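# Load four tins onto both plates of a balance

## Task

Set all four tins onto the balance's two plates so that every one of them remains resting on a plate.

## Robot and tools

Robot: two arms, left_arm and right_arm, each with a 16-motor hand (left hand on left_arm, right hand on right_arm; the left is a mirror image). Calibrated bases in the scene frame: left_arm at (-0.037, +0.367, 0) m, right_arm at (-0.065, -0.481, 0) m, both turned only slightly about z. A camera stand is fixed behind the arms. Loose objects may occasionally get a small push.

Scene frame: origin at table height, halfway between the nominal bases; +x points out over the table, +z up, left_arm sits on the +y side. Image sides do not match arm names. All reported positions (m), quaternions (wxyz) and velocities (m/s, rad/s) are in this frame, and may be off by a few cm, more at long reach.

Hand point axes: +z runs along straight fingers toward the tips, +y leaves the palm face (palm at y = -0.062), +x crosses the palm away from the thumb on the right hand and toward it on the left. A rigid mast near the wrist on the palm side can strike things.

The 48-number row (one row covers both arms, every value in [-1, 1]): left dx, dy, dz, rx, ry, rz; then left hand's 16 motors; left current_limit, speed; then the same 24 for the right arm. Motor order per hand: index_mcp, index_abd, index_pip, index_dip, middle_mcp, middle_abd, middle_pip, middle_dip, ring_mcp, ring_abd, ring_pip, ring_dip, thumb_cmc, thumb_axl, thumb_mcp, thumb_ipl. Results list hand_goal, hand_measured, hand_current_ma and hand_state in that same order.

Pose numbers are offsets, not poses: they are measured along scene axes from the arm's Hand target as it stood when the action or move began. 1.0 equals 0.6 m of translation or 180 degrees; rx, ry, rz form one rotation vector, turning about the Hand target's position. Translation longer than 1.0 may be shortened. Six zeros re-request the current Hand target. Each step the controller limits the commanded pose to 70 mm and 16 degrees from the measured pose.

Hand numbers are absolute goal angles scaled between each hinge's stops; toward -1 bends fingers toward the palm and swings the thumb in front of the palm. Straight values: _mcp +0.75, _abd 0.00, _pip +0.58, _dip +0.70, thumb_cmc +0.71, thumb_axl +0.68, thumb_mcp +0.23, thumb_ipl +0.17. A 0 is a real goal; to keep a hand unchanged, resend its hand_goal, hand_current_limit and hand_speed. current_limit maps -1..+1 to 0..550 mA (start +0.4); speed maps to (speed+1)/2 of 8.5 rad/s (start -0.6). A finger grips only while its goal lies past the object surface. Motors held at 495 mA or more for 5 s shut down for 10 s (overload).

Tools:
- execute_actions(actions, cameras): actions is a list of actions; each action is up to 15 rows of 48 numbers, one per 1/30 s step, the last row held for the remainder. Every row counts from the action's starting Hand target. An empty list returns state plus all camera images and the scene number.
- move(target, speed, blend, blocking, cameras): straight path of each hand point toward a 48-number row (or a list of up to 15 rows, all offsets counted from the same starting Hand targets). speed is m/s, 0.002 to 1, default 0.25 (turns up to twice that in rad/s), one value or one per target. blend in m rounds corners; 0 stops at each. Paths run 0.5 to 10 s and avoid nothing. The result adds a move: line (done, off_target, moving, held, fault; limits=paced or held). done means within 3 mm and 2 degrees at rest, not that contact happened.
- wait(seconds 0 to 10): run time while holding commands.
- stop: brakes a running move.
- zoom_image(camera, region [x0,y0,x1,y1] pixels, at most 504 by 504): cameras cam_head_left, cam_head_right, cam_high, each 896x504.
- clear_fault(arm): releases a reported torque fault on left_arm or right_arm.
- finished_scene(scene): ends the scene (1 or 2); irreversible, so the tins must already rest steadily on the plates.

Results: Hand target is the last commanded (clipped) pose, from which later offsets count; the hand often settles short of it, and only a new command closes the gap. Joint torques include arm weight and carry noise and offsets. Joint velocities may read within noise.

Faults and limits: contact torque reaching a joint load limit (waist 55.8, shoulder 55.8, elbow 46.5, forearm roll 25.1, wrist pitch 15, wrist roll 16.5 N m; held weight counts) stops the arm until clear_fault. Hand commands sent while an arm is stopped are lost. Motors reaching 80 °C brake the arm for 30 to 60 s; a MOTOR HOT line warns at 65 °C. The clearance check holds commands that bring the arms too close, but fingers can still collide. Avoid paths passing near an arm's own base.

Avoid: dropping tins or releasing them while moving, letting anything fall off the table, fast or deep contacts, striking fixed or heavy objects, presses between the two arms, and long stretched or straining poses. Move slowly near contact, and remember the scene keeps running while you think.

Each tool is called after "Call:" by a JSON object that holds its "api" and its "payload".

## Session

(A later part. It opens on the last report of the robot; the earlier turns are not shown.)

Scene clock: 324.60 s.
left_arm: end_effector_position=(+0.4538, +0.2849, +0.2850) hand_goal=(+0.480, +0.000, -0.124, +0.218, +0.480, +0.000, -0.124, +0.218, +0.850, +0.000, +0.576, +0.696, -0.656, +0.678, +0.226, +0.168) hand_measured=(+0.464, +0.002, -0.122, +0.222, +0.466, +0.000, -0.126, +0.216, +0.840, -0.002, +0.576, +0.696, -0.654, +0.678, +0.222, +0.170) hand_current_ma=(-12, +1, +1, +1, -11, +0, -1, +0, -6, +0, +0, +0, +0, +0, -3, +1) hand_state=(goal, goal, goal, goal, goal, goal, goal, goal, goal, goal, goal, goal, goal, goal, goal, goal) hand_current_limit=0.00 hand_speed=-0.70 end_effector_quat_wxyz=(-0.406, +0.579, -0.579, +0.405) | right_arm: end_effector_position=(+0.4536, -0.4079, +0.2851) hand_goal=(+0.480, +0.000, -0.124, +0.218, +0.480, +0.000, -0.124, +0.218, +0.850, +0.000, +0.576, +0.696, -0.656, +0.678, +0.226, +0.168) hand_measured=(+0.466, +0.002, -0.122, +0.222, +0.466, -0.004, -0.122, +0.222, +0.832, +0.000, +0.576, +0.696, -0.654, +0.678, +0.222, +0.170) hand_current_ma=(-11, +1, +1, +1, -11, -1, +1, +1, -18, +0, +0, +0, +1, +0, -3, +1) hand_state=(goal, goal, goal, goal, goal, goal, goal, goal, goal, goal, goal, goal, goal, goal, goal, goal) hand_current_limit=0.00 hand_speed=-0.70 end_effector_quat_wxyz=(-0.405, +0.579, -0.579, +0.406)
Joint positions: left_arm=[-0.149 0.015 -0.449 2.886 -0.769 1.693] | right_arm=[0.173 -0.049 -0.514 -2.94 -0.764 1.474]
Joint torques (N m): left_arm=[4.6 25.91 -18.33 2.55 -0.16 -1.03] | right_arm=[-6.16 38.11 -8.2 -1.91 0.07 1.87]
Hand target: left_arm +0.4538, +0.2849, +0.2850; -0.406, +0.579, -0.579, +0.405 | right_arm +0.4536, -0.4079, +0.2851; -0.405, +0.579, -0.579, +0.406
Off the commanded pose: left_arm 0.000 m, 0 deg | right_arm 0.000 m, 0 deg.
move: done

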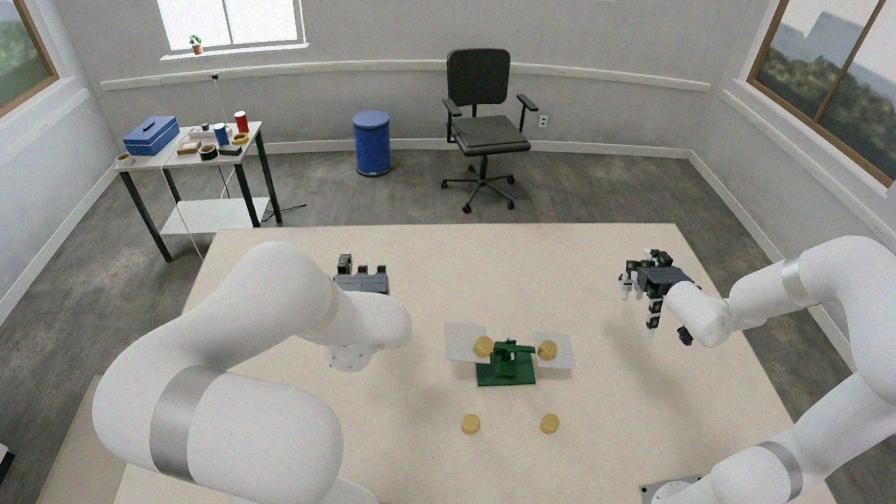

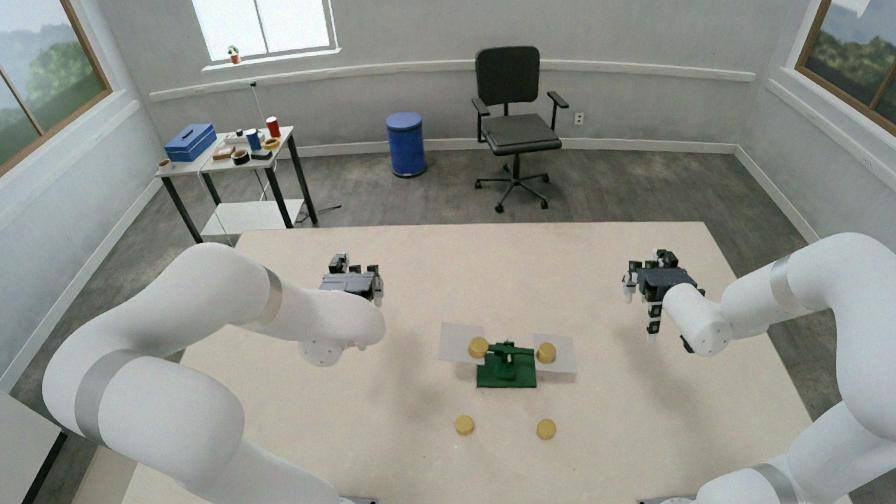

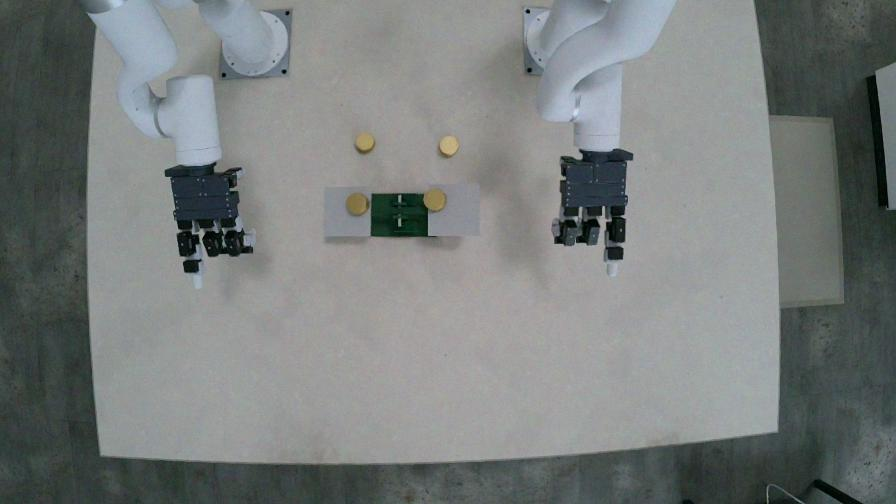

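Call:
{"api": "wait", "payload": {"seconds": 0.1, "cameras": ["cam_high", "cam_head_right"]}}

Call:
{"api": "zoom_image", "payload": {"camera": "cam_head_right", "region": [430, 320, 590, 400]}}

Call:
{"api": "zoom_image", "payload": {"camera": "cam_high", "region": [310, 170, 490, 250]}}

Scene clock: 349.20 s.
left_arm: end_effector_position=(+0.4538, +0.2849, +0.2850) hand_goal=(+0.480, +0.000, -0.124, +0.218, +0.480, +0.000, -0.124, +0.218, +0.850, +0.000, +0.576, +0.696, -0.656, +0.678, +0.226, +0.168) hand_measured=(+0.464, +0.002, -0.122, +0.222, +0.466, +0.000, -0.126, +0.216, +0.840, -0.002, +0.576, +0.696, -0.654, +0.678, +0.222, +0.170) hand_current_ma=(-12, +1, +1, +1, -11, +0, -1, +0, -6, +0, +0, +0, +0, +0, -3, +1) hand_state=(goal, goal, goal, goal, goal, goal, goal, goal, goal, goal, goal, goal, goal, goal, goal, goal) hand_current_limit=0.00 hand_speed=-0.70 end_effector_quat_wxyz=(-0.406, +0.579, -0.579, +0.405) | right_arm: end_effector_position=(+0.4537, -0.4079, +0.2851) hand_goal=(+0.480, +0.000, -0.124, +0.218, +0.480, +0.000, -0.124, +0.218, +0.850, +0.000, +0.576, +0.696, -0.656, +0.678, +0.226, +0.168) hand_measured=(+0.466, +0.002, -0.122, +0.222, +0.466, -0.004, -0.122, +0.222, +0.832, +0.000, +0.576, +0.696, -0.654, +0.678, +0.222, +0.170) hand_current_ma=(-11, +1, +1, +1, -11, -1, +1, +1, -18, +0, +0, +0, +1, +0, -3, +1) hand_state=(goal, goal, goal, goal, goal, goal, goal, goal, goal, goal, goal, goal, goal, goal, goal, goal) hand_current_limit=0.00 hand_speed=-0.70 end_effector_quat_wxyz=(-0.405, +0.579, -0.579, +0.406)
Joint positions: left_arm=[-0.149 0.015 -0.449 2.886 -0.769 1.693] | right_arm=[0.173 -0.049 -0.514 -2.94 -0.764 1.474]
Joint torques (N m): left_arm=[5.34 24.91 -18.12 2.44 -2.55 -0.05] | right_arm=[-6.62 24.41 -8.22 -1.52 -4.95 1.64]
Hand target: left_arm +0.4538, +0.2849, +0.2850; -0.406, +0.579, -0.579, +0.405 | right_arm +0.4536, -0.4079, +0.2851; -0.405, +0.579, -0.579, +0.406
Off the commanded pose: left_arm 0.000 m, 0 deg | right_arm 0.000 m, 0 deg.
wait: 0.10 s; at rest from the start
Images, in order (width x height): cam_head_right 896x504, cam_high 896x504.

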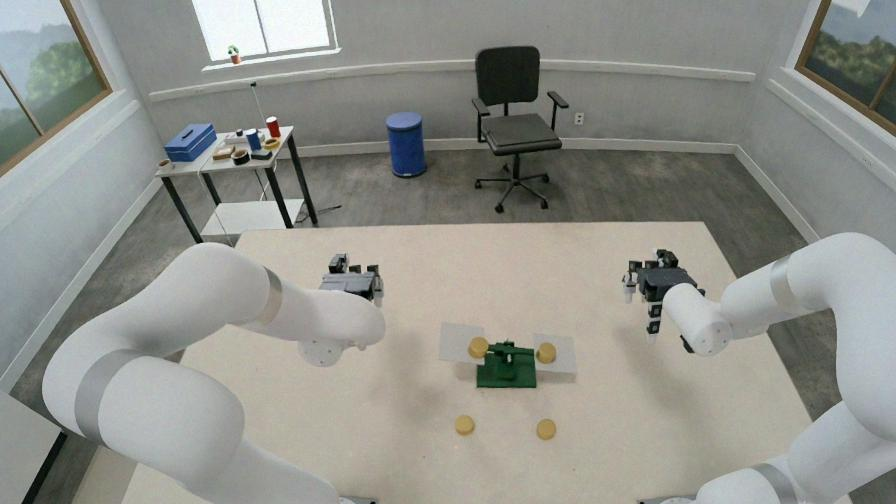

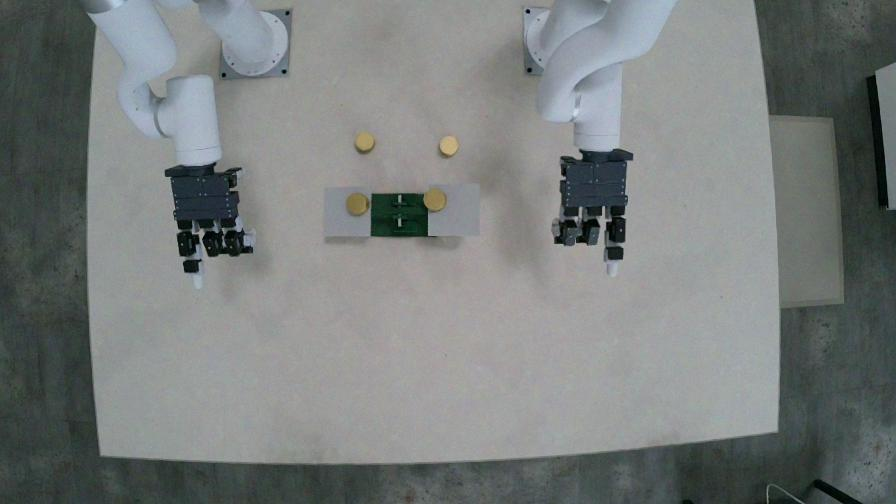

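Scaled by 3.150.

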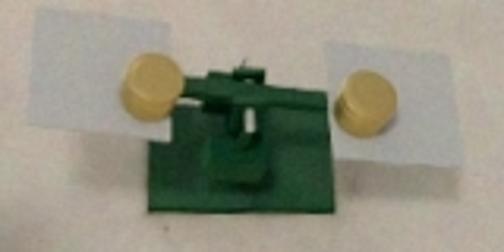

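Scaled by 2.800.

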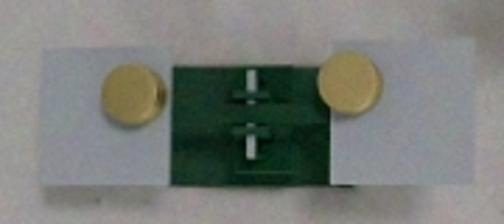

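Call:
{"api": "move", "payload": {"target": [[-0.2747, -0.3815, -0.1417, 0, 0, 0, 0.479, 0, -0.124, 0.217, 0.479, 0, -0.124, 0.217, 0.85, 0, 0.576, 0.696, -0.657, 0.678, 0.226, 0.168, 0, -0.7, 0, 0, 0, 0, 0, 0, 0.479, 0, -0.124, 0.217, 0.479, 0, -0.124, 0.217, 0.85, 0, 0.576, 0.696, -0.657, 0.678, 0.226, 0.168, 0, -0.7]], "speed": 0.25, "cameras": ["all"]}}

Call:
{"api": "zoom_image", "payload": {"camera": "cam_high", "region": [380, 80, 520, 220]}}

Scene clock: 378.03 s.
left_arm: end_effector_position=(+0.2890, +0.0560, +0.2000) hand_goal=(+0.480, +0.000, -0.124, +0.218, +0.480, +0.000, -0.124, +0.218, +0.850, +0.000, +0.576, +0.696, -0.656, +0.678, +0.226, +0.168) hand_measured=(+0.466, +0.002, -0.122, +0.222, +0.466, +0.000, -0.126, +0.216, +0.840, -0.002, +0.576, +0.696, -0.654, +0.678, +0.222, +0.170) hand_current_ma=(-12, +1, +1, +1, -11, +0, -1, +0, -6, +0, +0, +0, +0, +0, -2, +1) hand_state=(goal, goal, goal, goal, goal, goal, goal, goal, goal, goal, goal, goal, goal, goal, goal, goal) hand_current_limit=0.00 hand_speed=-0.70 end_effector_quat_wxyz=(-0.406, +0.579, -0.579, +0.405) | right_arm: end_effector_position=(+0.4537, -0.4079, +0.2851) hand_goal=(+0.480, +0.000, -0.124, +0.218, +0.480, +0.000, -0.124, +0.218, +0.850, +0.000, +0.576, +0.696, -0.656, +0.678, +0.226, +0.168) hand_measured=(+0.466, +0.002, -0.122, +0.222, +0.466, -0.004, -0.122, +0.222, +0.832, +0.000, +0.576, +0.696, -0.654, +0.678, +0.222, +0.170) hand_current_ma=(-11, +1, +1, +1, -11, -1, +1, +1, -18, +0, +0, +0, +1, +0, -3, +1) hand_state=(goal, goal, goal, goal, goal, goal, goal, goal, goal, goal, goal, goal, goal, goal, goal, goal) hand_current_limit=0.00 hand_speed=-0.70 end_effector_quat_wxyz=(-0.405, +0.579, -0.579, +0.406)
Joint positions: left_arm=[-1.056 -0.24 -0.44 1.97 -1.137 1.768] | right_arm=[0.173 -0.049 -0.514 -2.94 -0.764 1.474]
Joint torques (N m): left_arm=[-7.83 8.21 -26.97 -2.43 -2.43 0.8] | right_arm=[-6.62 6.13 -8.46 -1.42 -4.89 1.51]
Hand target: left_arm +0.2890, +0.0560, +0.2000; -0.406, +0.579, -0.579, +0.405 | right_arm +0.4536, -0.4079, +0.2851; -0.405, +0.579, -0.579, +0.406
Off the commanded pose: left_arm 0.000 m, 0 deg | right_arm 0.000 m, 0 deg.
move: done

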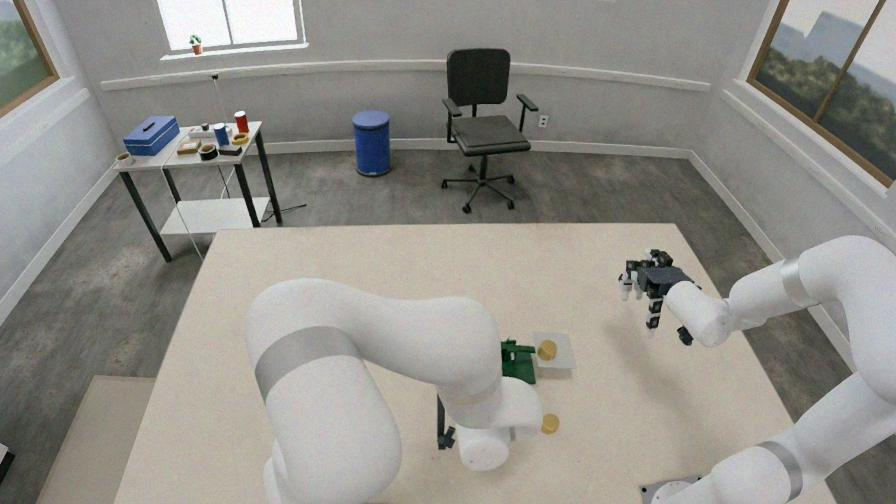

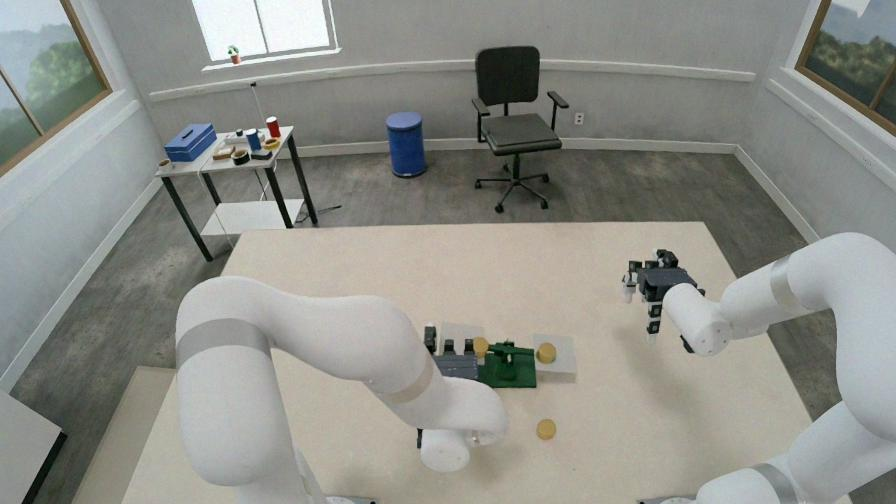

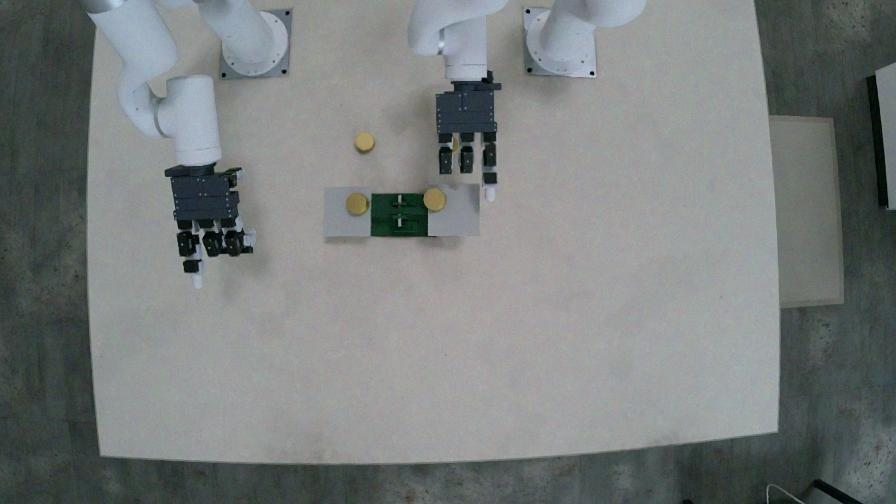

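Scaled by 3.600.

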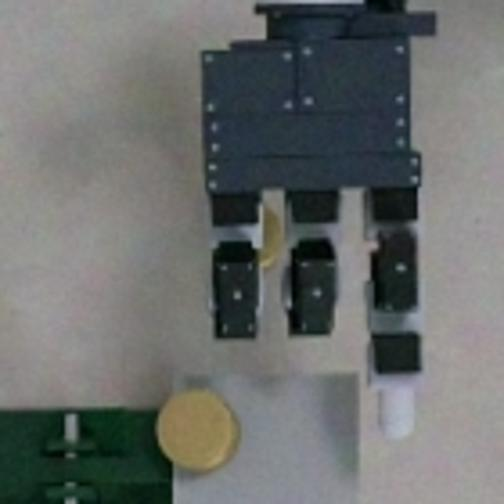

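Call:
{"api": "move", "payload": {"target": [[-0.005, -0.005, -0.2333, 0, 0, 0, 0.479, 0, -0.124, 0.217, 0.479, 0, -0.124, 0.217, 0.85, 0, 0.576, 0.696, -0.657, 0.678, 0.226, 0.168, 0, -0.7, 0, 0, 0, 0, 0, 0, 0.479, 0, -0.124, 0.217, 0.479, 0, -0.124, 0.217, 0.85, 0, 0.576, 0.696, -0.657, 0.678, 0.226, 0.168, 0, -0.7]], "speed": 0.12, "cameras": ["cam_high"]}}

Call:
{"api": "zoom_image", "payload": {"camera": "cam_high", "region": [390, 90, 510, 210]}}

Scene clock: 389.33 s.
left_arm: end_effector_position=(+0.2860, +0.0530, +0.0600) hand_goal=(+0.480, +0.000, -0.124, +0.218, +0.480, +0.000, -0.124, +0.218, +0.850, +0.000, +0.576, +0.696, -0.656, +0.678, +0.226, +0.168) hand_measured=(+0.466, +0.002, -0.122, +0.222, +0.466, +0.000, -0.126, +0.216, +0.844, -0.020, +0.576, +0.696, -0.654, +0.678, +0.222, +0.170) hand_current_ma=(-11, +1, +1, +1, -10, +0, -1, +0, -3, -14, +0, +0, +0, +0, -2, +1) hand_state=(goal, goal, goal, goal, goal, goal, goal, goal, goal, blocked, goal, goal, goal, goal, goal, goal) hand_current_limit=0.00 hand_speed=-0.70 end_effector_quat_wxyz=(-0.406, +0.579, -0.579, +0.405) | right_arm: end_effector_position=(+0.4536, -0.4079, +0.2851) hand_goal=(+0.480, +0.000, -0.124, +0.218, +0.480, +0.000, -0.124, +0.218, +0.850, +0.000, +0.576, +0.696, -0.656, +0.678, +0.226, +0.168) hand_measured=(+0.466, +0.002, -0.122, +0.222, +0.466, -0.004, -0.122, +0.222, +0.832, +0.000, +0.576, +0.696, -0.654, +0.678, +0.222, +0.170) hand_current_ma=(-11, +1, +1, +1, -11, -1, +1, +1, -18, +0, +0, +0, +1, +0, -3, +1) hand_state=(goal, goal, goal, goal, goal, goal, goal, goal, goal, goal, goal, goal, goal, goal, goal, goal) hand_current_limit=0.00 hand_speed=-0.70 end_effector_quat_wxyz=(-0.405, +0.579, -0.579, +0.406)
Joint positions: left_arm=[-1.069 -0.706 -0.529 2.083 -1.305 1.408] | right_arm=[0.173 -0.049 -0.514 -2.94 -0.764 1.474]
Joint torques (N m): left_arm=[-3.89 13.71 -17.02 2.44 -2.66 -1.17] | right_arm=[-6.67 5.6 -8.3 -1.42 -4.96 1.74]
Hand target: left_arm +0.2860, +0.0530, +0.0600; -0.406, +0.579, -0.579, +0.405 | right_arm +0.4536, -0.4079, +0.2851; -0.405, +0.579, -0.579, +0.406
Off the commanded pose: left_arm 0.000 m, 0 deg | right_arm 0.000 m, 0 deg.
move: done
Images, in order (width x height): cam_high 896x504.

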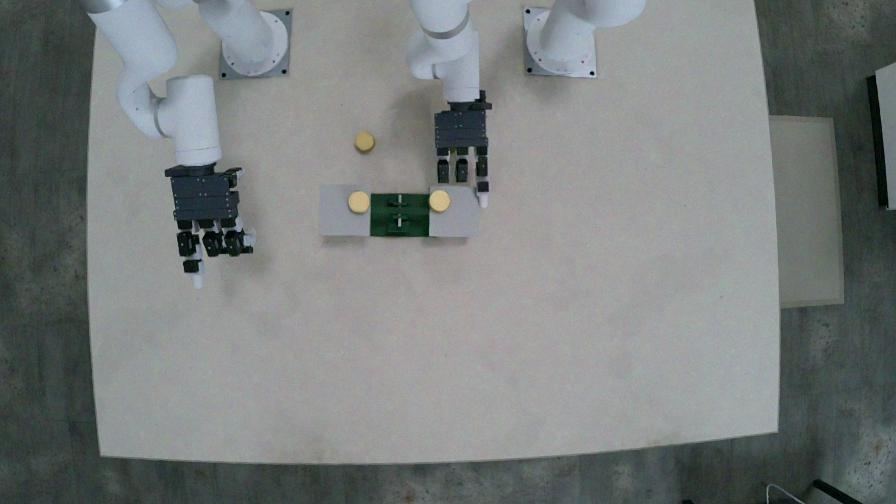

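Scaled by 4.200.

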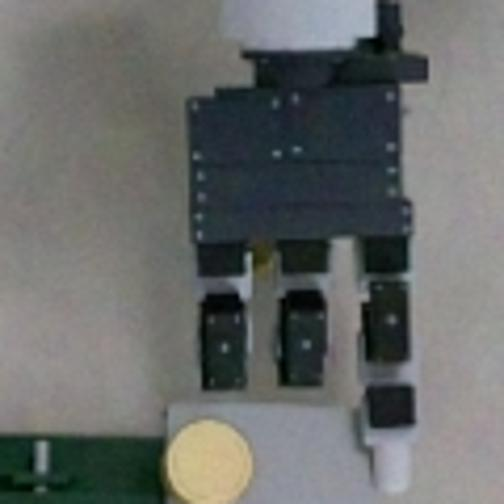

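Call:
{"api": "wait", "payload": {"seconds": 0.1, "cameras": ["all"]}}

Call:
{"api": "zoom_image", "payload": {"camera": "cam_head_right", "region": [430, 320, 590, 400]}}

Call:
{"api": "zoom_image", "payload": {"camera": "cam_high", "region": [310, 170, 490, 250]}}

Scene clock: 394.03 s.
left_arm: end_effector_position=(+0.2860, +0.0530, +0.0600) hand_goal=(+0.480, +0.000, -0.124, +0.218, +0.480, +0.000, -0.124, +0.218, +0.850, +0.000, +0.576, +0.696, -0.656, +0.678, +0.226, +0.168) hand_measured=(+0.466, +0.002, -0.122, +0.222, +0.466, +0.000, -0.126, +0.216, +0.844, -0.020, +0.576, +0.696, -0.654, +0.678, +0.222, +0.170) hand_current_ma=(-11, +1, +1, +1, -10, +0, -1, +0, -3, -14, +0, +0, +0, +0, -2, +1) hand_state=(goal, goal, goal, goal, goal, goal, goal, goal, goal, blocked, goal, goal, goal, goal, goal, goal) hand_current_limit=0.00 hand_speed=-0.70 end_effector_quat_wxyz=(-0.406, +0.579, -0.579, +0.405) | right_arm: end_effector_position=(+0.4536, -0.4079, +0.2851) hand_goal=(+0.480, +0.000, -0.124, +0.218, +0.480, +0.000, -0.124, +0.218, +0.850, +0.000, +0.576, +0.696, -0.656, +0.678, +0.226, +0.168) hand_measured=(+0.466, +0.002, -0.122, +0.222, +0.466, -0.004, -0.122, +0.222, +0.832, +0.000, +0.576, +0.696, -0.654, +0.678, +0.222, +0.170) hand_current_ma=(-11, +1, +1, +1, -11, -1, +1, +1, -18, +0, +0, +0, +1, +0, -3, +1) hand_state=(goal, goal, goal, goal, goal, goal, goal, goal, goal, goal, goal, goal, goal, goal, goal, goal) hand_current_limit=0.00 hand_speed=-0.70 end_effector_quat_wxyz=(-0.405, +0.579, -0.579, +0.406)
Joint positions: left_arm=[-1.069 -0.706 -0.529 2.083 -1.305 1.408] | right_arm=[0.173 -0.049 -0.514 -2.94 -0.764 1.474]
Joint torques (N m): left_arm=[5.31 14.84 -17.4 2.39 -1.71 -0.06] | right_arm=[-5.15 6.02 -8.45 -1.39 -4.96 1.87]
Hand target: left_arm +0.2860, +0.0530, +0.0600; -0.406, +0.579, -0.579, +0.405 | right_arm +0.4536, -0.4079, +0.2851; -0.405, +0.579, -0.579, +0.406
Off the commanded pose: left_arm 0.000 m, 0 deg | right_arm 0.000 m, 0 deg.
wait: 0.10 s; at rest from the start

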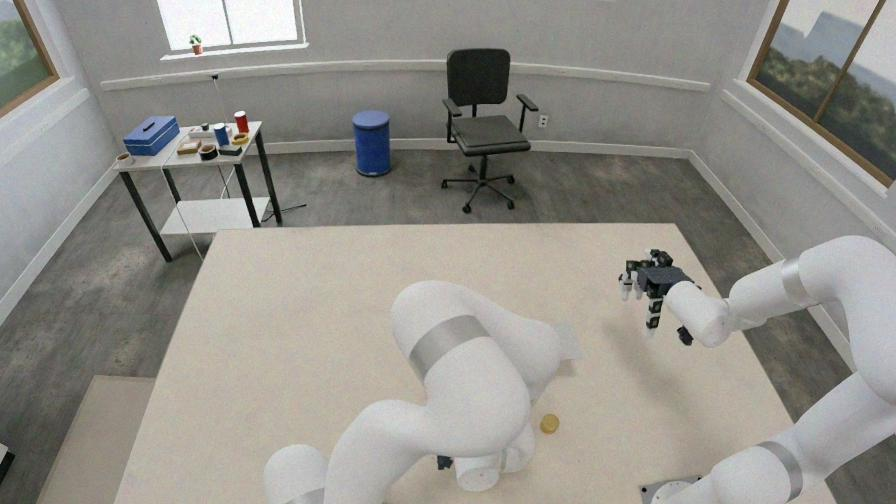

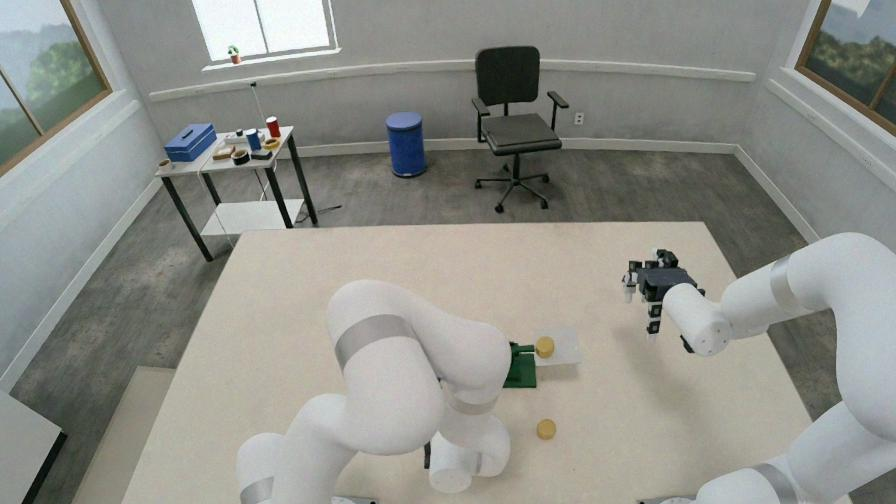

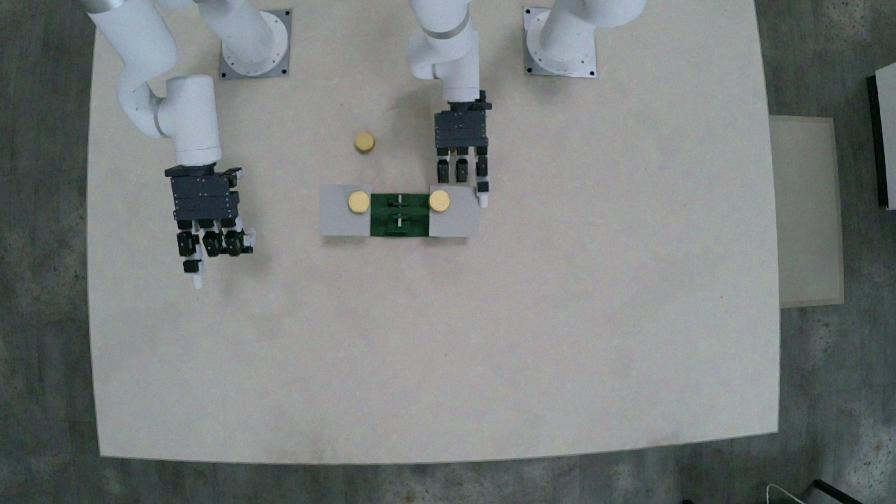

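Scaled by 3.150.

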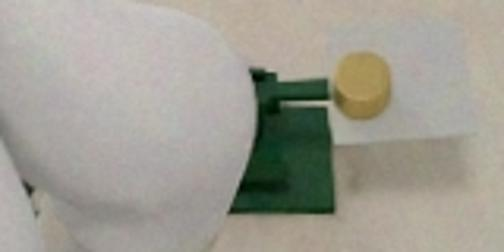

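Scaled by 2.800.

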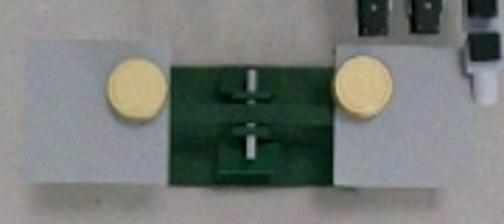

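Call:
{"api": "move", "payload": {"target": [[0, 0, 0.2, 0, 0, 0, 0.479, 0, -0.124, 0.217, 0.479, 0, -0.124, 0.217, 0.85, 0, 0.576, 0.696, -0.657, 0.678, 0.226, 0.168, 0, -0.7, 0, 0, 0, 0, 0, 0, 0.479, 0, -0.124, 0.217, 0.479, 0, -0.124, 0.217, 0.85, 0, 0.576, 0.696, -0.657, 0.678, 0.226, 0.168, 0, -0.7], [0, 0, 0.2, 0, 0, 0, 0.479, 0, -0.124, 0.217, 0.479, 0, -0.124, 0.217, 0.753, 0, -0.85, -0.174, -0.657, 0.678, 0.226, 0.168, 0, -0.7, 0, 0, 0, 0, 0, 0, 0.479, 0, -0.124, 0.217, 0.479, 0, -0.124, 0.217, 0.753, 0, -0.85, -0.174, -0.657, 0.678, 0.226, 0.168, 0, -0.7]], "speed": 0.05, "cameras": ["all"]}}

Call:
{"api": "zoom_image", "payload": {"camera": "cam_head_right", "region": [430, 320, 590, 400]}}

Call:
{"api": "zoom_image", "payload": {"camera": "cam_high", "region": [310, 170, 490, 250]}}

Scene clock: 406.07 s.
left_arm: end_effector_position=(+0.2860, +0.0530, +0.1800) hand_goal=(+0.480, +0.000, -0.124, +0.218, +0.480, +0.000, -0.124, +0.218, +0.754, +0.000, -0.850, -0.174, -0.656, +0.678, +0.226, +0.168) hand_measured=(+0.466, +0.002, -0.122, +0.222, +0.466, +0.000, -0.126, +0.216, +0.746, -0.004, -0.844, -0.170, -0.654, +0.678, +0.222, +0.170) hand_current_ma=(-11, +1, +1, +1, -10, +0, -1, +0, -4, -1, +2, +1, +0, +0, -2, +1) hand_state=(goal, goal, goal, goal, goal, goal, goal, goal, goal, goal, goal, goal, goal, goal, goal, goal) hand_current_limit=0.00 hand_speed=-0.70 end_effector_quat_wxyz=(-0.406, +0.579, -0.579, +0.405) | right_arm: end_effector_position=(+0.4536, -0.4079, +0.2851) hand_goal=(+0.480, +0.000, -0.124, +0.218, +0.480, +0.000, -0.124, +0.218, +0.754, +0.000, -0.850, -0.174, -0.656, +0.678, +0.226, +0.168) hand_measured=(+0.466, +0.002, -0.122, +0.222, +0.466, -0.004, -0.122, +0.222, +0.748, +0.000, -0.844, -0.170, -0.654, +0.678, +0.222, +0.170) hand_current_ma=(-11, +1, +1, +1, -11, -1, +1, +1, -4, +0, +2, +1, +1, +0, -3, +1) hand_state=(goal, goal, goal, goal, goal, goal, goal, goal, goal, goal, goal, goal, goal, goal, goal, goal) hand_current_limit=0.00 hand_speed=-0.70 end_effector_quat_wxyz=(-0.405, +0.579, -0.579, +0.406)
Joint positions: left_arm=[-1.069 -0.306 -0.447 1.982 -1.163 1.709] | right_arm=[0.173 -0.049 -0.514 -2.94 -0.764 1.474]
Joint torques (N m): left_arm=[-6.04 30.64 -12.57 -2.19 -0.21 0.45] | right_arm=[-5.95 5.41 -9.3 -1.13 -4.96 1.81]
Hand target: left_arm +0.2860, +0.0530, +0.1800; -0.406, +0.579, -0.579, +0.405 | right_arm +0.4536, -0.4079, +0.2851; -0.405, +0.579, -0.579, +0.406
Off the commanded pose: left_arm 0.000 m, 0 deg | right_arm 0.000 m, 0 deg.
move: done

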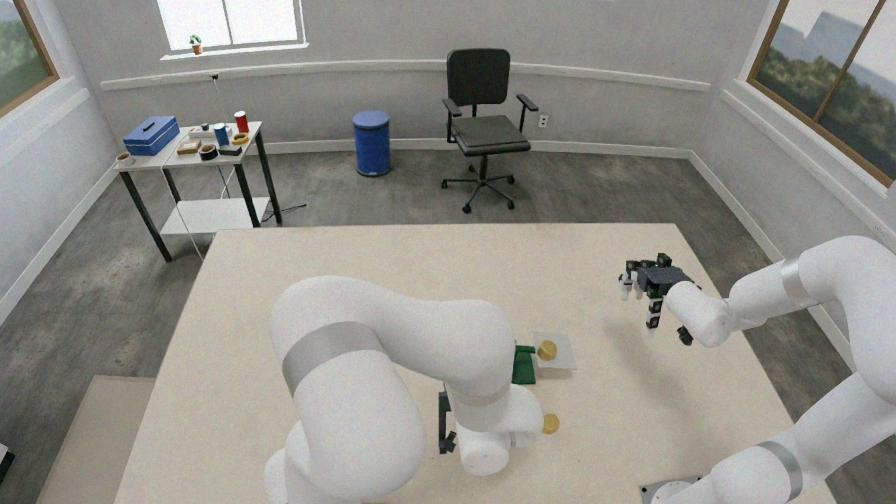

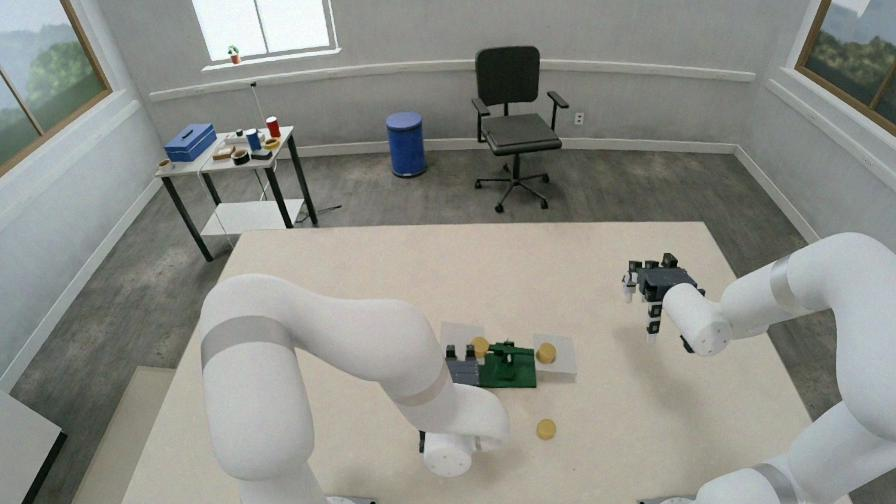

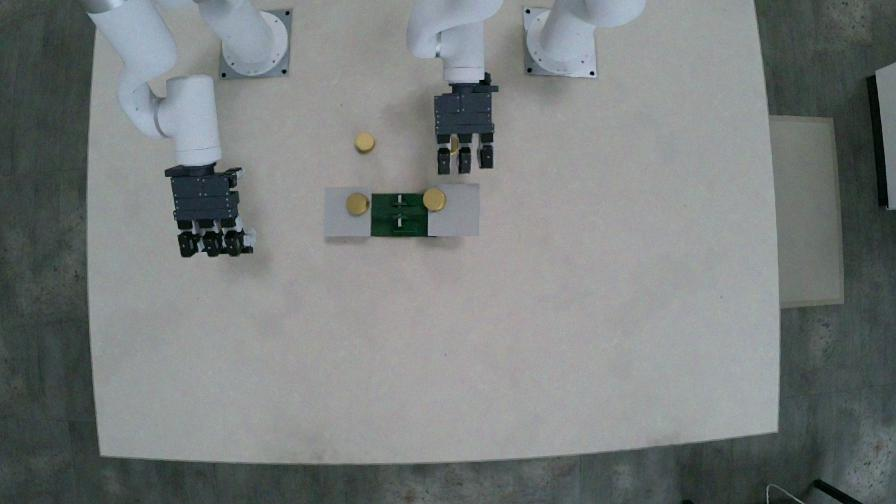

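Scaled by 3.150.

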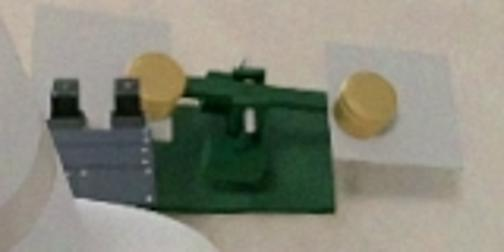

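Scaled by 2.800.

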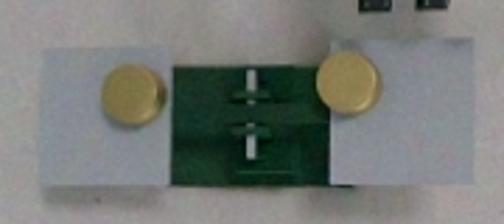

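Call:
{"api": "move", "payload": {"target": [[0,0,0,0,0,0,0.479,0,-0.124,0.217,0.479,0,-0.124,0.217,0.753,0,-0.85,-0.174,-0.657,0.678,0.226,0.168,0,-0.7,-0.30017,0.4015,0,0,0,0,0.479,0,-0.124,0.217,0.479,0,-0.124,0.217,0.753,0,-0.85,-0.174,-0.657,0.678,0.226,0.168,0,-0.7],[0,0,0,0,0,0,0.479,0,-0.124,0.217,0.479,0,-0.124,0.217,0.753,0,-0.85,-0.174,-0.657,0.678,0.226,0.168,0,-0.7,-0.30017,0.4015,-0.1752,0,0,0,0.479,0,-0.124,0.217,0.479,0,-0.124,0.217,0.753,0,-0.85,-0.174,-0.657,0.678,0.226,0.168,0,-0.7]], "blend": 0.03, "speed": 0.25, "cameras": ["all"]}}

Scene clock: 424.67 s.
left_arm: end_effector_position=(+0.2860, +0.0530, +0.1800) hand_goal=(+0.480, +0.000, -0.124, +0.218, +0.480, +0.000, -0.124, +0.218, +0.754, +0.000, -0.850, -0.174, -0.656, +0.678, +0.226, +0.168) hand_measured=(+0.466, +0.002, -0.122, +0.222, +0.466, +0.000, -0.126, +0.216, +0.746, -0.004, -0.844, -0.170, -0.654, +0.678, +0.222, +0.170) hand_current_ma=(-11, +1, +1, +1, -10, +0, -1, +0, -4, -1, +2, +1, +0, +0, -2, +1) hand_state=(goal, goal, goal, goal, goal, goal, goal, goal, goal, goal, goal, goal, goal, goal, goal, goal) hand_current_limit=0.00 hand_speed=-0.70 end_effector_quat_wxyz=(-0.406, +0.579, -0.579, +0.405) | right_arm: end_effector_position=(+0.2735, -0.1670, +0.1800) hand_goal=(+0.480, +0.000, -0.124, +0.218, +0.480, +0.000, -0.124, +0.218, +0.754, +0.000, -0.850, -0.174, -0.656, +0.678, +0.226, +0.168) hand_measured=(+0.466, +0.002, -0.122, +0.222, +0.466, -0.004, -0.122, +0.220, +0.748, +0.000, -0.846, -0.170, -0.654, +0.678, +0.222, +0.170) hand_current_ma=(-10, +1, +1, +1, -11, -1, +1, +1, -4, +0, +2, +1, +1, +0, -2, +1) hand_state=(goal, goal, goal, goal, goal, goal, goal, goal, goal, goal, goal, goal, goal, goal, goal, goal) hand_current_limit=0.00 hand_speed=-0.70 end_effector_quat_wxyz=(-0.405, +0.579, -0.579, +0.406)
Joint positions: left_arm=[-1.069 -0.306 -0.447 1.982 -1.163 1.709] | right_arm=[1.093 -0.318 -0.465 -2.021 -1.155 1.429]
Joint torques (N m): left_arm=[-5.54 30.17 -18.57 -1.94 -1.7 -0.46] | right_arm=[-7.42 7.27 -19.84 -1.55 -5.53 1.91]
Hand target: left_arm +0.2860, +0.0530, +0.1800; -0.406, +0.579, -0.579, +0.405 | right_arm +0.2735, -0.1670, +0.1800; -0.405, +0.579, -0.579, +0.406
Off the commanded pose: left_arm 0.000 m, 0 deg | right_arm 0.000 m, 0 deg.
move: done

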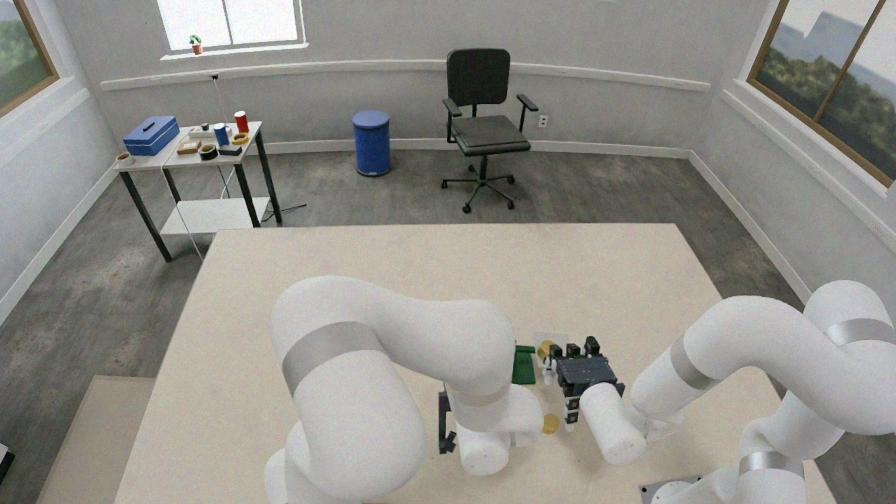

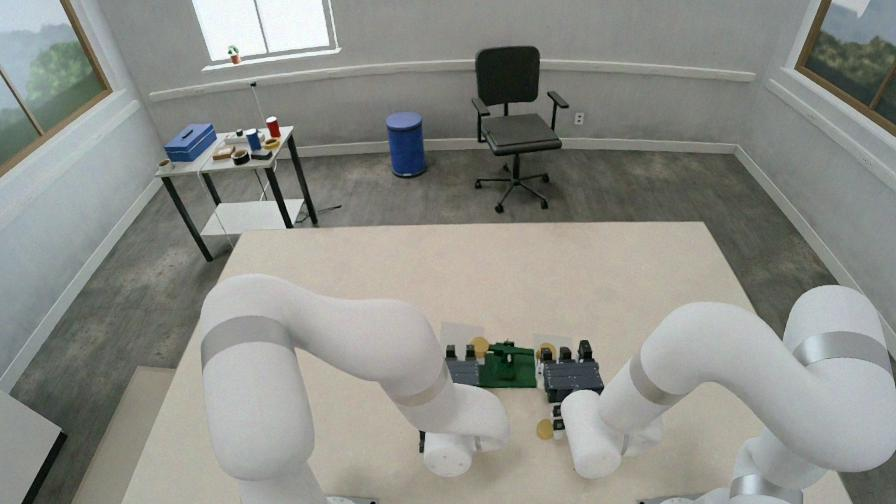

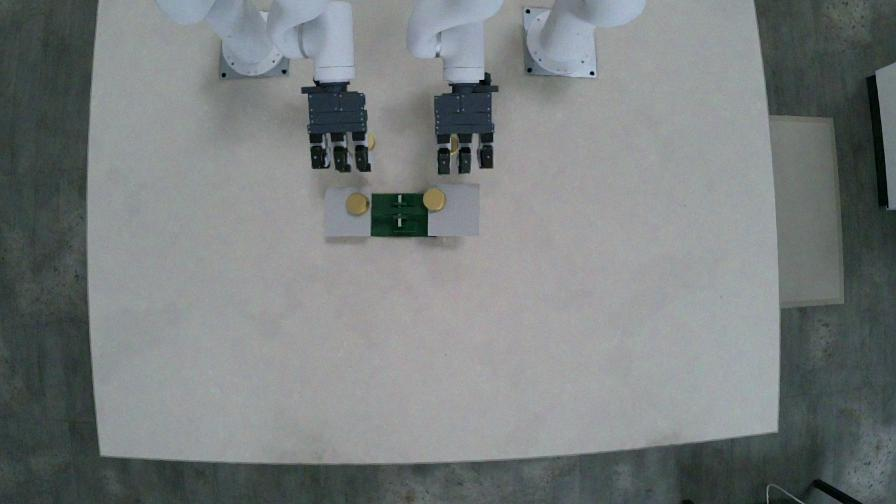

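Call:
{"api": "zoom_image", "payload": {"camera": "cam_high", "region": [290, 60, 510, 250]}}

Scaled by 2.291.

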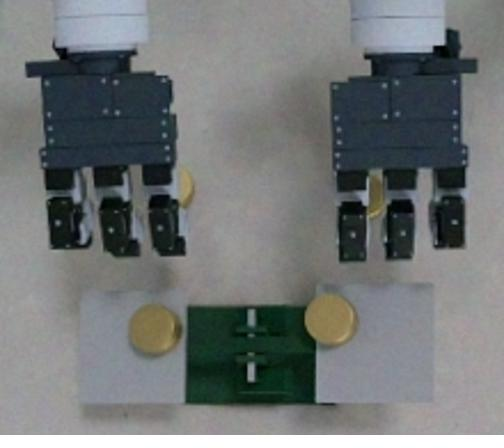

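Call:
{"api": "zoom_image", "payload": {"camera": "cam_high", "region": [300, 100, 390, 180]}}

Call:
{"api": "zoom_image", "payload": {"camera": "cam_high", "region": [420, 100, 510, 180]}}

Scaled by 5.600.

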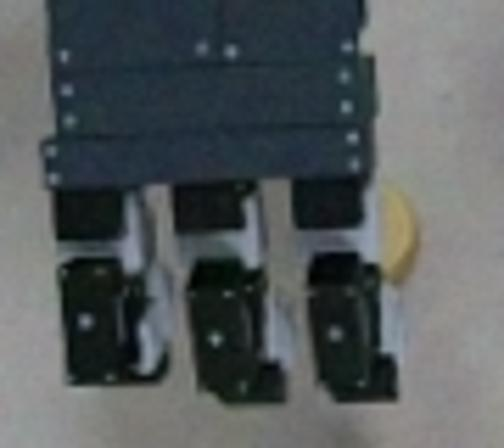

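Scaled by 5.600.

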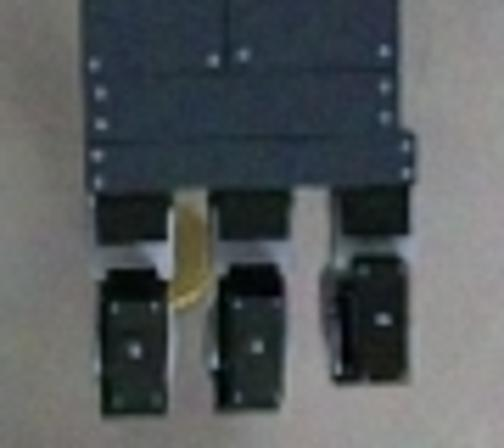

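Call:
{"api": "move", "payload": {"target": [[0,0.0017,-0.2,0,0,0,0.479,0,-0.124,0.217,0.479,0,-0.124,0.217,0.753,0,-0.85,-0.174,-0.657,0.678,0.226,0.168,0,-0.7,0,0,-0.2,0,0,0,0.479,0,-0.124,0.217,0.479,0,-0.124,0.217,0.753,0,-0.85,-0.174,-0.657,0.678,0.226,0.168,0,-0.7],[0,0.0017,-0.2358,0,0,0,0.479,0,-0.124,0.217,0.479,0,-0.124,0.217,0.753,0,-0.85,-0.174,-0.657,0.678,0.226,0.168,0,-0.7,0,0,-0.2358,0,0,0,0.479,0,-0.124,0.217,0.479,0,-0.124,0.217,0.753,0,-0.85,-0.174,-0.657,0.678,0.226,0.168,0,-0.7]], "blend": 0.01, "speed": [0.15,0.06], "cameras": ["cam_high","cam_head_right"]}}

Call:
{"api": "zoom_image", "payload": {"camera": "cam_high", "region": [300, 90, 500, 190]}}

Scene clock: 440.97 s.
left_arm: end_effector_position=(+0.2860, +0.0540, +0.0385) hand_goal=(+0.480, +0.000, -0.124, +0.218, +0.480, +0.000, -0.124, +0.218, +0.754, +0.000, -0.850, -0.174, -0.656, +0.678, +0.226, +0.168) hand_measured=(+0.466, +0.002, -0.122, +0.222, +0.466, +0.000, -0.126, +0.216, +0.746, -0.004, -0.844, -0.170, -0.654, +0.678, +0.222, +0.170) hand_current_ma=(-11, +1, +1, +1, -10, +0, -1, +0, -4, -1, +2, +1, +0, +0, -2, +1) hand_state=(goal, goal, goal, goal, goal, goal, goal, goal, goal, goal, goal, goal, goal, goal, goal, goal) hand_current_limit=0.00 hand_speed=-0.70 end_effector_quat_wxyz=(-0.406, +0.579, -0.579, +0.405) | right_arm: end_effector_position=(+0.2736, -0.1670, +0.0385) hand_goal=(+0.480, +0.000, -0.124, +0.218, +0.480, +0.000, -0.124, +0.218, +0.754, +0.000, -0.850, -0.174, -0.656, +0.678, +0.226, +0.168) hand_measured=(+0.468, +0.002, -0.122, +0.222, +0.466, -0.004, -0.122, +0.220, +0.748, +0.000, -0.846, -0.170, -0.654, +0.678, +0.222, +0.170) hand_current_ma=(-10, +1, +1, +1, -10, -1, +1, +1, -4, +0, +2, +1, +1, +0, -2, +1) hand_state=(goal, goal, goal, goal, goal, goal, goal, goal, goal, goal, goal, goal, goal, goal, goal, goal) hand_current_limit=0.00 hand_speed=-0.70 end_effector_quat_wxyz=(-0.405, +0.579, -0.579, +0.406)
Joint positions: left_arm=[-1.068 -0.776 -0.552 2.095 -1.329 1.366] | right_arm=[1.093 -0.78 -0.571 -2.128 -1.329 1.758]
Joint torques (N m): left_arm=[5.34 14.57 -16.04 2.39 -2.65 -1.02] | right_arm=[-6.2 15.41 -13.7 -0.9 -5.53 1.83]
Hand target: left_arm +0.2860, +0.0540, +0.0385; -0.406, +0.579, -0.579, +0.405 | right_arm +0.2735, -0.1670, +0.0385; -0.405, +0.579, -0.579, +0.406
Off the commanded pose: left_arm 0.000 m, 0 deg | right_arm 0.000 m, 0 deg.
move: done
Images, in order (width x height): cam_head_right 896x504, cam_high 896x504.

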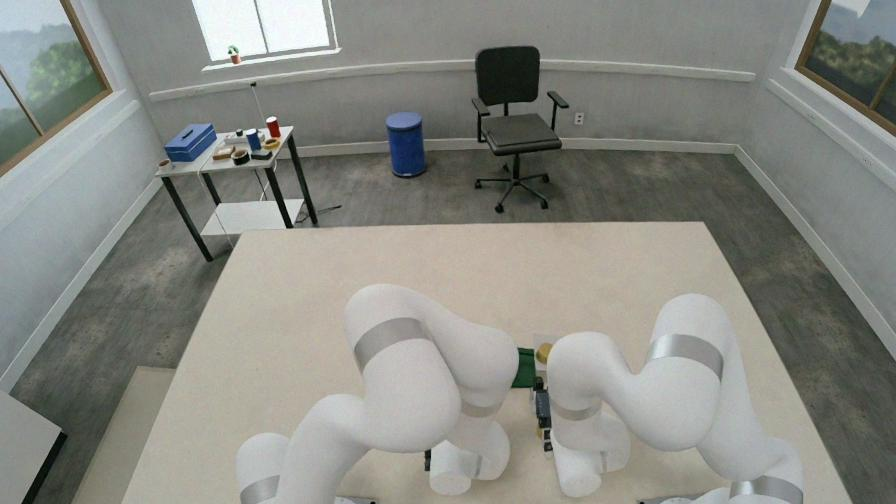

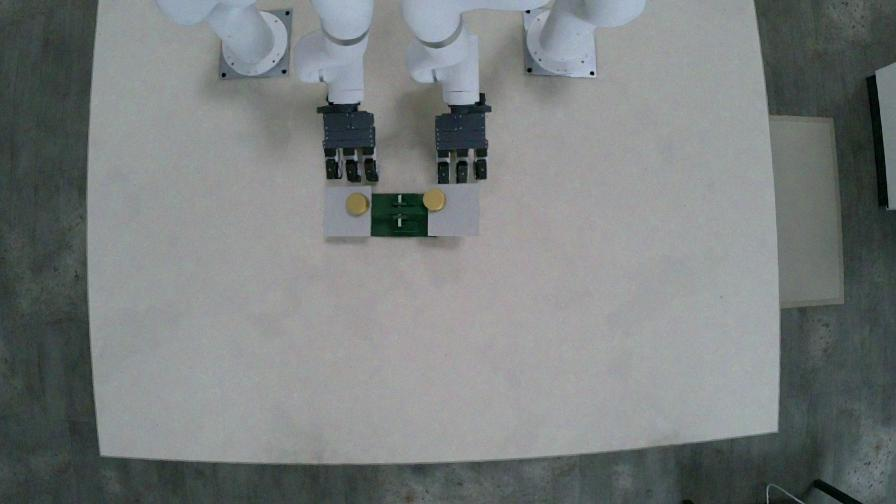

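Scaled by 2.520.

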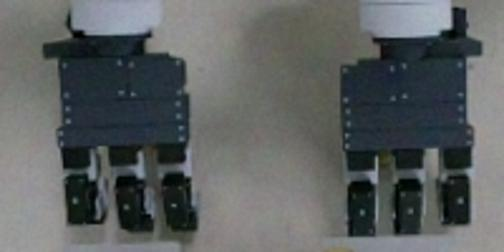

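Good. Close both gently in stages.

Call:
{"api": "move", "payload": {"target": [[0,0,0,0,0,0,0.25,0,-0.124,0.217,0.25,0,-0.124,0.217,0.753,0,-0.85,-0.174,-0.657,0.678,0.08,0.168,0,-0.7,0,0,0,0,0,0,0.25,0,-0.124,0.217,0.25,0,-0.124,0.217,0.753,0,-0.85,-0.174,-0.657,0.678,0.08,0.168,0,-0.7],[0,0,0,0,0,0,0.12,0,-0.124,0.217,0.12,0,-0.124,0.217,0.753,0,-0.85,-0.174,-0.657,0.678,-0.03,0.168,0,-0.85,0,0,0,0,0,0,0.12,0,-0.124,0.217,0.12,0,-0.124,0.217,0.753,0,-0.85,-0.174,-0.657,0.678,-0.03,0.168,0,-0.85]]}}

Scene clock: 444.20 s.
left_arm: end_effector_position=(+0.2860, +0.0540, +0.0385) hand_goal=(+0.120, +0.000, -0.124, +0.218, +0.120, +0.000, -0.124, +0.218, +0.754, +0.000, -0.850, -0.174, -0.656, +0.678, -0.030, +0.168) hand_measured=(+0.160, +0.002, -0.116, +0.222, +0.142, +0.000, -0.122, +0.218, +0.746, -0.004, -0.844, -0.170, -0.656, +0.678, +0.012, +0.176) hand_current_ma=(+60, +1, +3, +1, +21, +0, +1, +0, -4, -1, +2, +1, +0, +0, +86, +7) hand_state=(blocked, goal, goal, goal, blocked, goal, goal, goal, goal, goal, goal, goal, goal, goal, blocked, goal) hand_current_limit=0.00 hand_speed=-0.85 end_effector_quat_wxyz=(-0.406, +0.579, -0.579, +0.405) | right_arm: end_effector_position=(+0.2736, -0.1670, +0.0385) hand_goal=(+0.120, +0.000, -0.124, +0.218, +0.120, +0.000, -0.124, +0.218, +0.754, +0.000, -0.850, -0.174, -0.656, +0.678, -0.030, +0.168) hand_measured=(+0.152, +0.002, -0.116, +0.222, +0.152, -0.004, -0.118, +0.220, +0.748, +0.000, -0.846, -0.170, -0.654, +0.678, +0.008, +0.176) hand_current_ma=(+43, +1, +4, +1, +44, -1, +3, +1, -4, +0, +2, +1, +1, +0, +80, +6) hand_state=(blocked, goal, goal, goal, blocked, goal, goal, goal, goal, goal, goal, goal, goal, goal, blocked, goal) hand_current_limit=0.00 hand_speed=-0.85 end_effector_quat_wxyz=(-0.405, +0.579, -0.579, +0.406)
Joint positions: left_arm=[-1.068 -0.776 -0.552 2.095 -1.329 1.366] | right_arm=[1.093 -0.78 -0.571 -2.128 -1.329 1.758]
Joint torques (N m): left_arm=[5.58 15.88 -15.1 2.17 -1.97 -0.58] | right_arm=[-6.12 16.46 -12.98 -0.65 -3.74 1.72]
Hand target: left_arm +0.2860, +0.0540, +0.0385; -0.406, +0.579, -0.579, +0.405 | right_arm +0.2735, -0.1670, +0.0385; -0.405, +0.579, -0.579, +0.406
Off the commanded pose: left_arm 0.000 m, 0 deg | right_arm 0.000 m, 0 deg.
move: done

Call:
{"api": "move", "payload": {"target": [[0,-0.0017,0,0,0,0,0.12,0,-0.124,0.217,0.12,0,-0.124,0.217,0.753,0,-0.85,-0.174,-0.657,0.678,-0.03,0.168,0,-0.85,0,0,0,0,0,0,0.12,0,-0.124,0.217,0.12,0,-0.124,0.217,0.753,0,-0.85,-0.174,-0.657,0.678,-0.03,0.168,0,-0.85],[0,-0.0017,0,0,0,0,0.04,0,-0.124,0.217,0.04,0,-0.124,0.217,0.753,0,-0.85,-0.174,-0.657,0.678,-0.12,0.168,0,-0.85,0,0,0,0,0,0,0.04,0,-0.124,0.217,0.04,0,-0.124,0.217,0.753,0,-0.85,-0.174,-0.657,0.678,-0.12,0.168,0,-0.85]]}}

Scene clock: 450.37 s.
left_arm: end_effector_position=(+0.2860, +0.0530, +0.0385) hand_goal=(+0.040, +0.000, -0.124, +0.218, +0.040, +0.000, -0.124, +0.218, +0.754, +0.000, -0.850, -0.174, -0.656, +0.678, -0.120, +0.168) hand_measured=(+0.142, +0.004, -0.106, +0.222, +0.118, -0.004, -0.108, +0.220, +0.746, -0.004, -0.844, -0.170, -0.656, +0.678, +0.010, +0.190) hand_current_ma=(+261, +1, +16, +1, +173, -1, +13, +1, -4, -1, +2, +1, +0, +0, +275, +31) hand_state=(blocked, goal, goal, goal, blocked, goal, goal, goal, goal, goal, goal, goal, goal, goal, blocked, blocked) hand_current_limit=0.00 hand_speed=-0.85 end_effector_quat_wxyz=(-0.406, +0.579, -0.579, +0.405) | right_arm: end_effector_position=(+0.2736, -0.1670, +0.0385) hand_goal=(+0.040, +0.000, -0.124, +0.218, +0.040, +0.000, -0.124, +0.218, +0.754, +0.000, -0.850, -0.174, -0.656, +0.678, -0.120, +0.168) hand_measured=(+0.128, +0.004, -0.102, +0.222, +0.132, -0.004, -0.106, +0.222, +0.748, +0.000, -0.846, -0.170, -0.654, +0.678, +0.008, +0.188) hand_current_ma=(+217, +1, +22, +2, +232, -1, +15, +1, -4, +0, +2, +1, +1, +0, +275, +29) hand_state=(blocked, goal, blocked, goal, blocked, goal, goal, goal, goal, goal, goal, goal, goal, goal, blocked, goal) hand_current_limit=0.00 hand_speed=-0.85 end_effector_quat_wxyz=(-0.405, +0.579, -0.579, +0.406)
Joint positions: left_arm=[-1.069 -0.777 -0.554 2.093 -1.328 1.368] | right_arm=[1.093 -0.78 -0.571 -2.128 -1.329 1.758]
Joint torques (N m): left_arm=[-5.7 14.47 -13.02 -2.68 0.84 1.02] | right_arm=[-3.06 20.59 -10.4 -0.68 -1.5 1.58]
Hand target: left_arm +0.2860, +0.0530, +0.0385; -0.406, +0.579, -0.579, +0.405 | right_arm +0.2735, -0.1670, +0.0385; -0.405, +0.579, -0.579, +0.406
Off the commanded pose: left_arm 0.000 m, 0 deg | right_arm 0.000 m, 0 deg.
move: done


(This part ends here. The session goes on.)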